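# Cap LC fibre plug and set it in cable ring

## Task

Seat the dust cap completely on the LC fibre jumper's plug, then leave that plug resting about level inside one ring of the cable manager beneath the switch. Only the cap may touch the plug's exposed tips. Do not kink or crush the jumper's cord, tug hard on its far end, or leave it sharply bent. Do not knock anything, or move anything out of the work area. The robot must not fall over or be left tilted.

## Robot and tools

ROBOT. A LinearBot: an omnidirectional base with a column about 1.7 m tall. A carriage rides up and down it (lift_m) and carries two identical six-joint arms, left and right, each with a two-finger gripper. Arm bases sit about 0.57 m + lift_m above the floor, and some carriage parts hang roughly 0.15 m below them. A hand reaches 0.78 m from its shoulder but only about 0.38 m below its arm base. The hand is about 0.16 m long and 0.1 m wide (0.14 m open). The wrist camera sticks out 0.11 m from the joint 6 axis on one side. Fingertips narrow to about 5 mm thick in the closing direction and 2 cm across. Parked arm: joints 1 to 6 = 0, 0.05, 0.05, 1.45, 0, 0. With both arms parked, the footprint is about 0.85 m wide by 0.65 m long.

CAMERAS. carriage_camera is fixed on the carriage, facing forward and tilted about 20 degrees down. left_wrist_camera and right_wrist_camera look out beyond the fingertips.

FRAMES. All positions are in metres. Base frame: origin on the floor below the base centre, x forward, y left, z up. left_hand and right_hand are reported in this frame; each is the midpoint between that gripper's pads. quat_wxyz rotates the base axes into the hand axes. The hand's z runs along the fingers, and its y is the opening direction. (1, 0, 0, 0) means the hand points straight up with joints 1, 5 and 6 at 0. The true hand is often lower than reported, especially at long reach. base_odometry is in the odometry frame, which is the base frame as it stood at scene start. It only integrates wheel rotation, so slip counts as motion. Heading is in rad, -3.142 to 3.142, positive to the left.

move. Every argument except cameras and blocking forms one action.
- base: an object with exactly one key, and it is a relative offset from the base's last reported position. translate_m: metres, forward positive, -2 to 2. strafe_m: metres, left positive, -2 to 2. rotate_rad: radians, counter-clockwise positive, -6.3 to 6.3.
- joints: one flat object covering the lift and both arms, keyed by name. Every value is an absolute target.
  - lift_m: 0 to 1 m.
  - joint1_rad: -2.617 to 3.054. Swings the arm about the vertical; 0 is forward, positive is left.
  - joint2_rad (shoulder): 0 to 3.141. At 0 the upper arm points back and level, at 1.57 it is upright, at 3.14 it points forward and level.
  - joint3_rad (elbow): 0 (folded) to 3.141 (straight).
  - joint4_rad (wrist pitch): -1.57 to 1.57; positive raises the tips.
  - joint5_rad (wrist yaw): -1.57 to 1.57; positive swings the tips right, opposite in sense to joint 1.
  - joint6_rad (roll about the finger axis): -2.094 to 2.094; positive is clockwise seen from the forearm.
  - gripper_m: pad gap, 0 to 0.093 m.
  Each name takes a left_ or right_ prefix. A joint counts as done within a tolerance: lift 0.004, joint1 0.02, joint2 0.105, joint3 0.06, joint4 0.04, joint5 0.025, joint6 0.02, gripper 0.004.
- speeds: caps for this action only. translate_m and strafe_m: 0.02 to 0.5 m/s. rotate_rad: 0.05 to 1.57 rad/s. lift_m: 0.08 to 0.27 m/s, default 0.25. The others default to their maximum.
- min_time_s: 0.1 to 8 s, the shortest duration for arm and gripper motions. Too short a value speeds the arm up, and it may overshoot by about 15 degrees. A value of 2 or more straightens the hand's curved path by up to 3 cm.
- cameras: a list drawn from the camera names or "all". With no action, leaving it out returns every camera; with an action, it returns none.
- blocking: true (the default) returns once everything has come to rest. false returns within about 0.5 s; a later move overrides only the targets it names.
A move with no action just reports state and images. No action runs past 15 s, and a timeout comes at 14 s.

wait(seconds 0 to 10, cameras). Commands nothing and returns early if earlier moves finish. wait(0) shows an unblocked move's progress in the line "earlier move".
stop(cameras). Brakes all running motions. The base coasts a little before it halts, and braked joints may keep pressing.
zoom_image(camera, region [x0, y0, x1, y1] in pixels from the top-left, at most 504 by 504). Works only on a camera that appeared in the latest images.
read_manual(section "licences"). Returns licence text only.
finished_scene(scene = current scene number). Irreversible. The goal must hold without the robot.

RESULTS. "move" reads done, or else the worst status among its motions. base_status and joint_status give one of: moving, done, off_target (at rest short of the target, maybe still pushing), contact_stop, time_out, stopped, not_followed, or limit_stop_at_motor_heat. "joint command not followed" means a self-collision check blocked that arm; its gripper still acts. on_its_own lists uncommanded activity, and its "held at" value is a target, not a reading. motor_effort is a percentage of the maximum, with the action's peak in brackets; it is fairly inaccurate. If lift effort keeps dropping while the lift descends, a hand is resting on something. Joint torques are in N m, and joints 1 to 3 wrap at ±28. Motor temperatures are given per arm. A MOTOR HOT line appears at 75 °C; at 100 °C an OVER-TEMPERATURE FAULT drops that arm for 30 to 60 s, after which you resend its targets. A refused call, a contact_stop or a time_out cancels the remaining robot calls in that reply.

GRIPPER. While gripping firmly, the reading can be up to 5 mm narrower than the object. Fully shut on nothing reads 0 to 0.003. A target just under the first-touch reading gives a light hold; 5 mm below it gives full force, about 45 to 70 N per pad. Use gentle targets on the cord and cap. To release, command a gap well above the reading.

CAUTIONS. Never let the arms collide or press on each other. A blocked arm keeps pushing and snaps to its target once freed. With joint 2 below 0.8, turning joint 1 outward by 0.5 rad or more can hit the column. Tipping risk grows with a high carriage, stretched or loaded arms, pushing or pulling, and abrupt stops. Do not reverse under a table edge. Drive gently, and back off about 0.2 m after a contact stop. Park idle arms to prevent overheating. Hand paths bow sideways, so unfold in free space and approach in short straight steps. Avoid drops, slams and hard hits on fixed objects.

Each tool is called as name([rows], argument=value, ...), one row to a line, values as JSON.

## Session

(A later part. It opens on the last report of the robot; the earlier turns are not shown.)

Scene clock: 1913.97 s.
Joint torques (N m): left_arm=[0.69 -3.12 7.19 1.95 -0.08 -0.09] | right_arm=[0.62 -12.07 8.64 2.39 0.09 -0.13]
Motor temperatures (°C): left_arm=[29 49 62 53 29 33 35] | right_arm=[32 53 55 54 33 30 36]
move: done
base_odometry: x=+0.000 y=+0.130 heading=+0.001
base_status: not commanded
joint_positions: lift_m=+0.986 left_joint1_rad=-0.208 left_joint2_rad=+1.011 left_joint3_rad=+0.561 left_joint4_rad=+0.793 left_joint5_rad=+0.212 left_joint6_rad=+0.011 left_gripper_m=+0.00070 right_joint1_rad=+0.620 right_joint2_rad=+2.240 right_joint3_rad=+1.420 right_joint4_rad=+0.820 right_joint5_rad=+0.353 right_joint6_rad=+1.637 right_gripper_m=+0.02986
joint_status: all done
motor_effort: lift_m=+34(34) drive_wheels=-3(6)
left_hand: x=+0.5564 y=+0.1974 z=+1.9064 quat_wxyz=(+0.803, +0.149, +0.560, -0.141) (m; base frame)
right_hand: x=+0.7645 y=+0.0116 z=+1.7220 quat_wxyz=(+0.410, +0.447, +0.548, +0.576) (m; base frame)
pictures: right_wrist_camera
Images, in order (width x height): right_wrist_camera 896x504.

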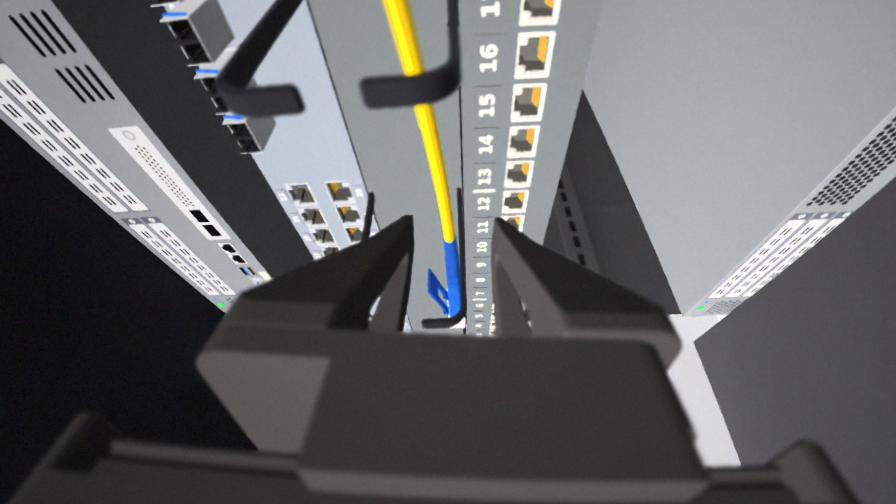

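move(joints={"right_joint1_rad": 0.696, "right_joint2_rad": 1.99, "right_joint3_rad": 1.03, "right_joint4_rad": 0.975, "right_joint5_rad": 0.433, "right_gripper_m": 0.034}, min_time_s=3, cameras=["right_wrist_camera", "carriage_camera"])

zoom_image(camera="right_wrist_camera", region=[380, 80, 520, 260])

zoom_image(camera="carriage_camera", region=[400, 210, 600, 350])

Scene clock: 1930.30 s.
Joint torques (N m): left_arm=[0.73 -3.11 7.23 1.94 -0.08 -0.09] | right_arm=[0.58 -13.86 5.23 2.52 0.11 -0.12]
Motor temperatures (°C): left_arm=[29 48 62 52 29 33 35] | right_arm=[32 55 55 54 33 30 35]
move: done
base_odometry: x=+0.000 y=+0.130 heading=+0.001
base_status: not commanded
joint_positions: lift_m=+0.986 left_joint1_rad=-0.208 left_joint2_rad=+1.011 left_joint3_rad=+0.561 left_joint4_rad=+0.793 left_joint5_rad=+0.212 left_joint6_rad=+0.011 left_gripper_m=+0.00070 right_joint1_rad=+0.690 right_joint2_rad=+2.019 right_joint3_rad=+1.044 right_joint4_rad=+0.974 right_joint5_rad=+0.423 right_joint6_rad=+1.637 right_gripper_m=+0.03386
joint_status: all done
motor_effort: lift_m=+34(34) drive_wheels=-2(7)
left_hand: x=+0.5564 y=+0.1974 z=+1.9064 quat_wxyz=(+0.803, +0.149, +0.560, -0.141) (m; base frame)
right_hand: x=+0.6883 y=-0.0094 z=+1.7215 quat_wxyz=(+0.410, +0.448, +0.548, +0.575) (m; base frame)
pictures: carriage_camera, right_wrist_camera
Images, in order (width x height): carriage_camera 896x504, right_wrist_camera 896x504.

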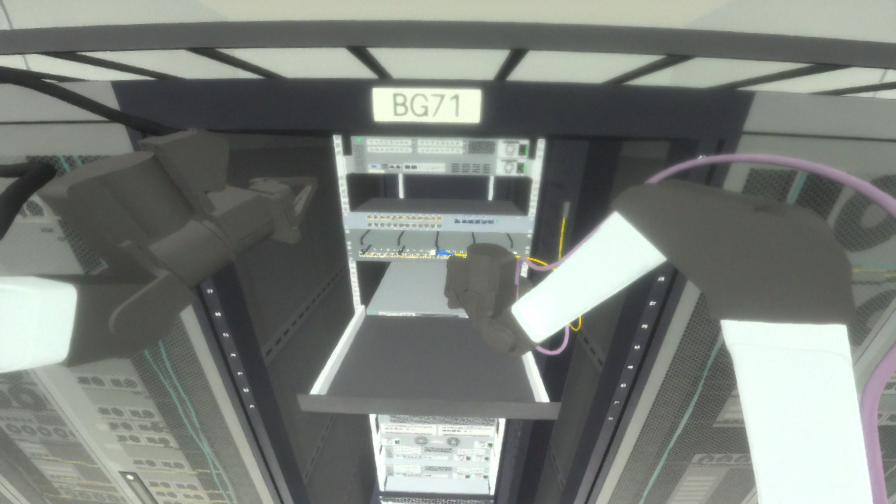

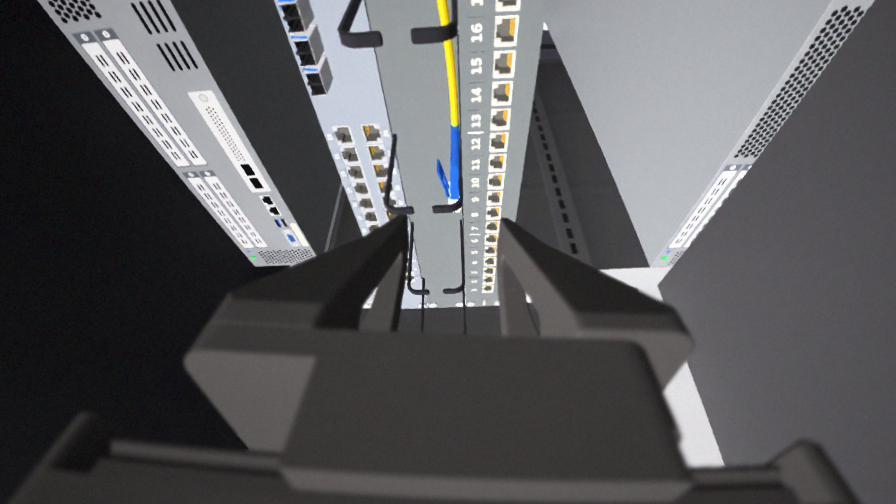

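Scaled by 2.800 from the camera's 896x504 image, which has a finer 1280x720 frame.

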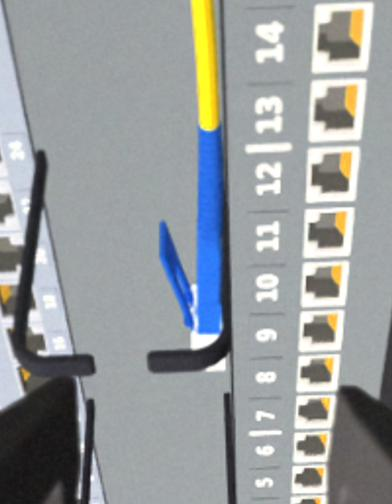

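Scaled by 2.520 from the camera's 896x504 image, which has a finer 1280x720 frame.

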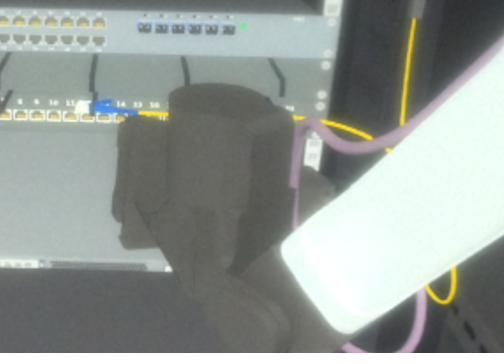

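move(joints={"right_joint1_rad": 0.60, "right_joint2_rad": 1.70, "right_joint3_rad": 0.92, "right_joint4_rad": 0.77, "right_joint5_rad": 0.0, "right_joint6_rad": 0.0, "left_joint1_rad": 0, "left_joint2_rad": 0.05, "left_joint3_rad": 0.05, "left_joint4_rad": 1.45, "left_joint5_rad": 0, "left_joint6_rad": 0}, min_time_s=2.5, cameras=["right_wrist_camera", "carriage_camera"])

zoom_image(camera="right_wrist_camera", region=[300, 60, 600, 240])

zoom_image(camera="carriage_camera", region=[400, 210, 600, 350])

Scene clock: 1940.93 s.
Joint torques (N m): left_arm=[0.73 2.78 4.92 -0.17 -0.07 -0.08] | right_arm=[-0.68 -11.37 5.91 2.45 -0.1 -0.24]
Motor temperatures (°C): left_arm=[29 48 61 52 29 33 35] | right_arm=[32 55 54 54 33 30 35]
move: done
base_odometry: x=+0.000 y=+0.130 heading=+0.001
base_status: not commanded
joint_positions: lift_m=+0.986 left_joint1_rad=-0.008 left_joint2_rad=+0.059 left_joint3_rad=+0.065 left_joint4_rad=+1.439 left_joint5_rad=+0.014 left_joint6_rad=+0.011 left_gripper_m=+0.00070 right_joint1_rad=+0.606 right_joint2_rad=+1.724 right_joint3_rad=+0.935 right_joint4_rad=+0.788 right_joint5_rad=+0.010 right_joint6_rad=+0.012 right_gripper_m=+0.03386
joint_status: all done
motor_effort: lift_m=+34(34) drive_wheels=-2(6)
left_hand: x=+0.2473 y=+0.3043 z=+1.9762 quat_wxyz=(+0.998, +0.007, +0.063, +0.001) (m; base frame)
right_hand: x=+0.6465 y=-0.0102 z=+1.7821 quat_wxyz=(+0.674, -0.204, +0.678, +0.211) (m; base frame)
pictures: carriage_camera, right_wrist_camera
Images, in order (width x height): carriage_camera 896x504, right_wrist_camera 896x504.

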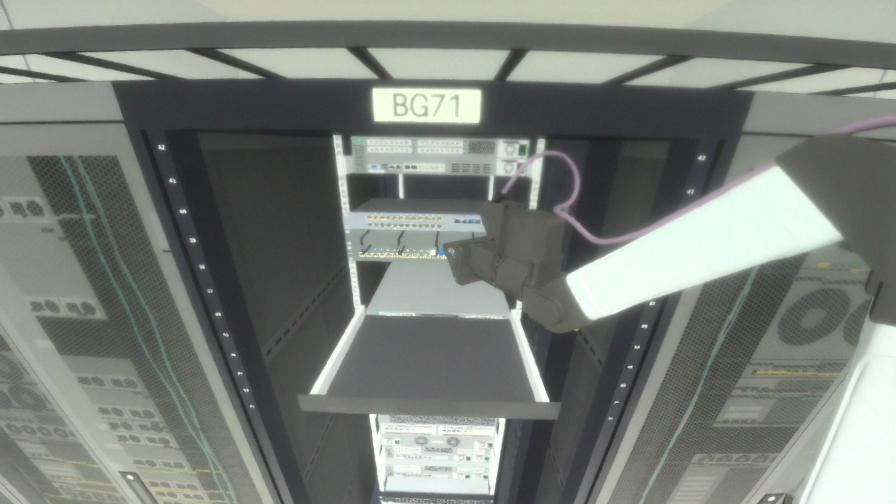

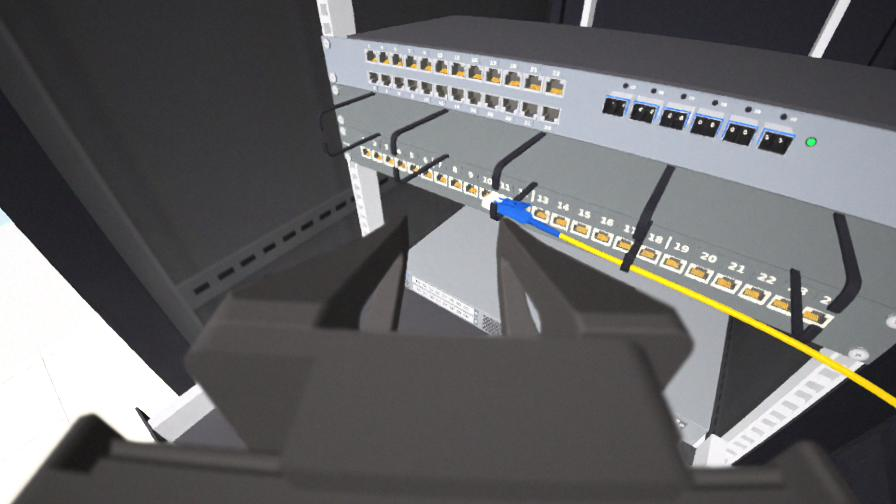

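Scaled by 1.680 from the camera's 896x504 image, which has a finer 1280x720 frame.

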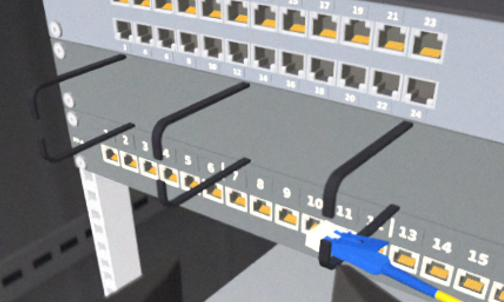

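Scaled by 2.520 from the camera's 896x504 image, which has a finer 1280x720 frame.

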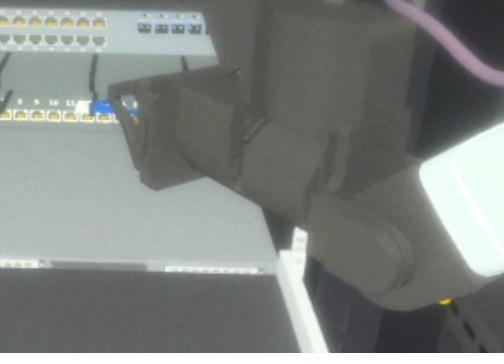

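zoom_image(camera="right_wrist_camera", region=[470, 175, 590, 255])

Scaled by 4.200 from the camera's 896x504 image, which has a finer 1280x720 frame.

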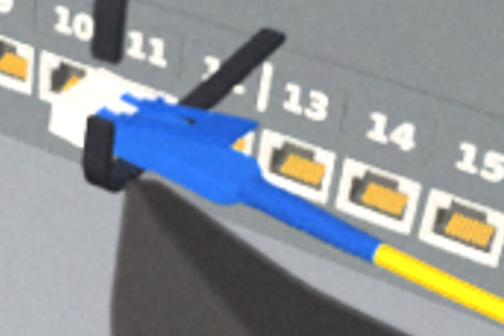

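finished_scene(scene=1)

The scene is finished: the task was done.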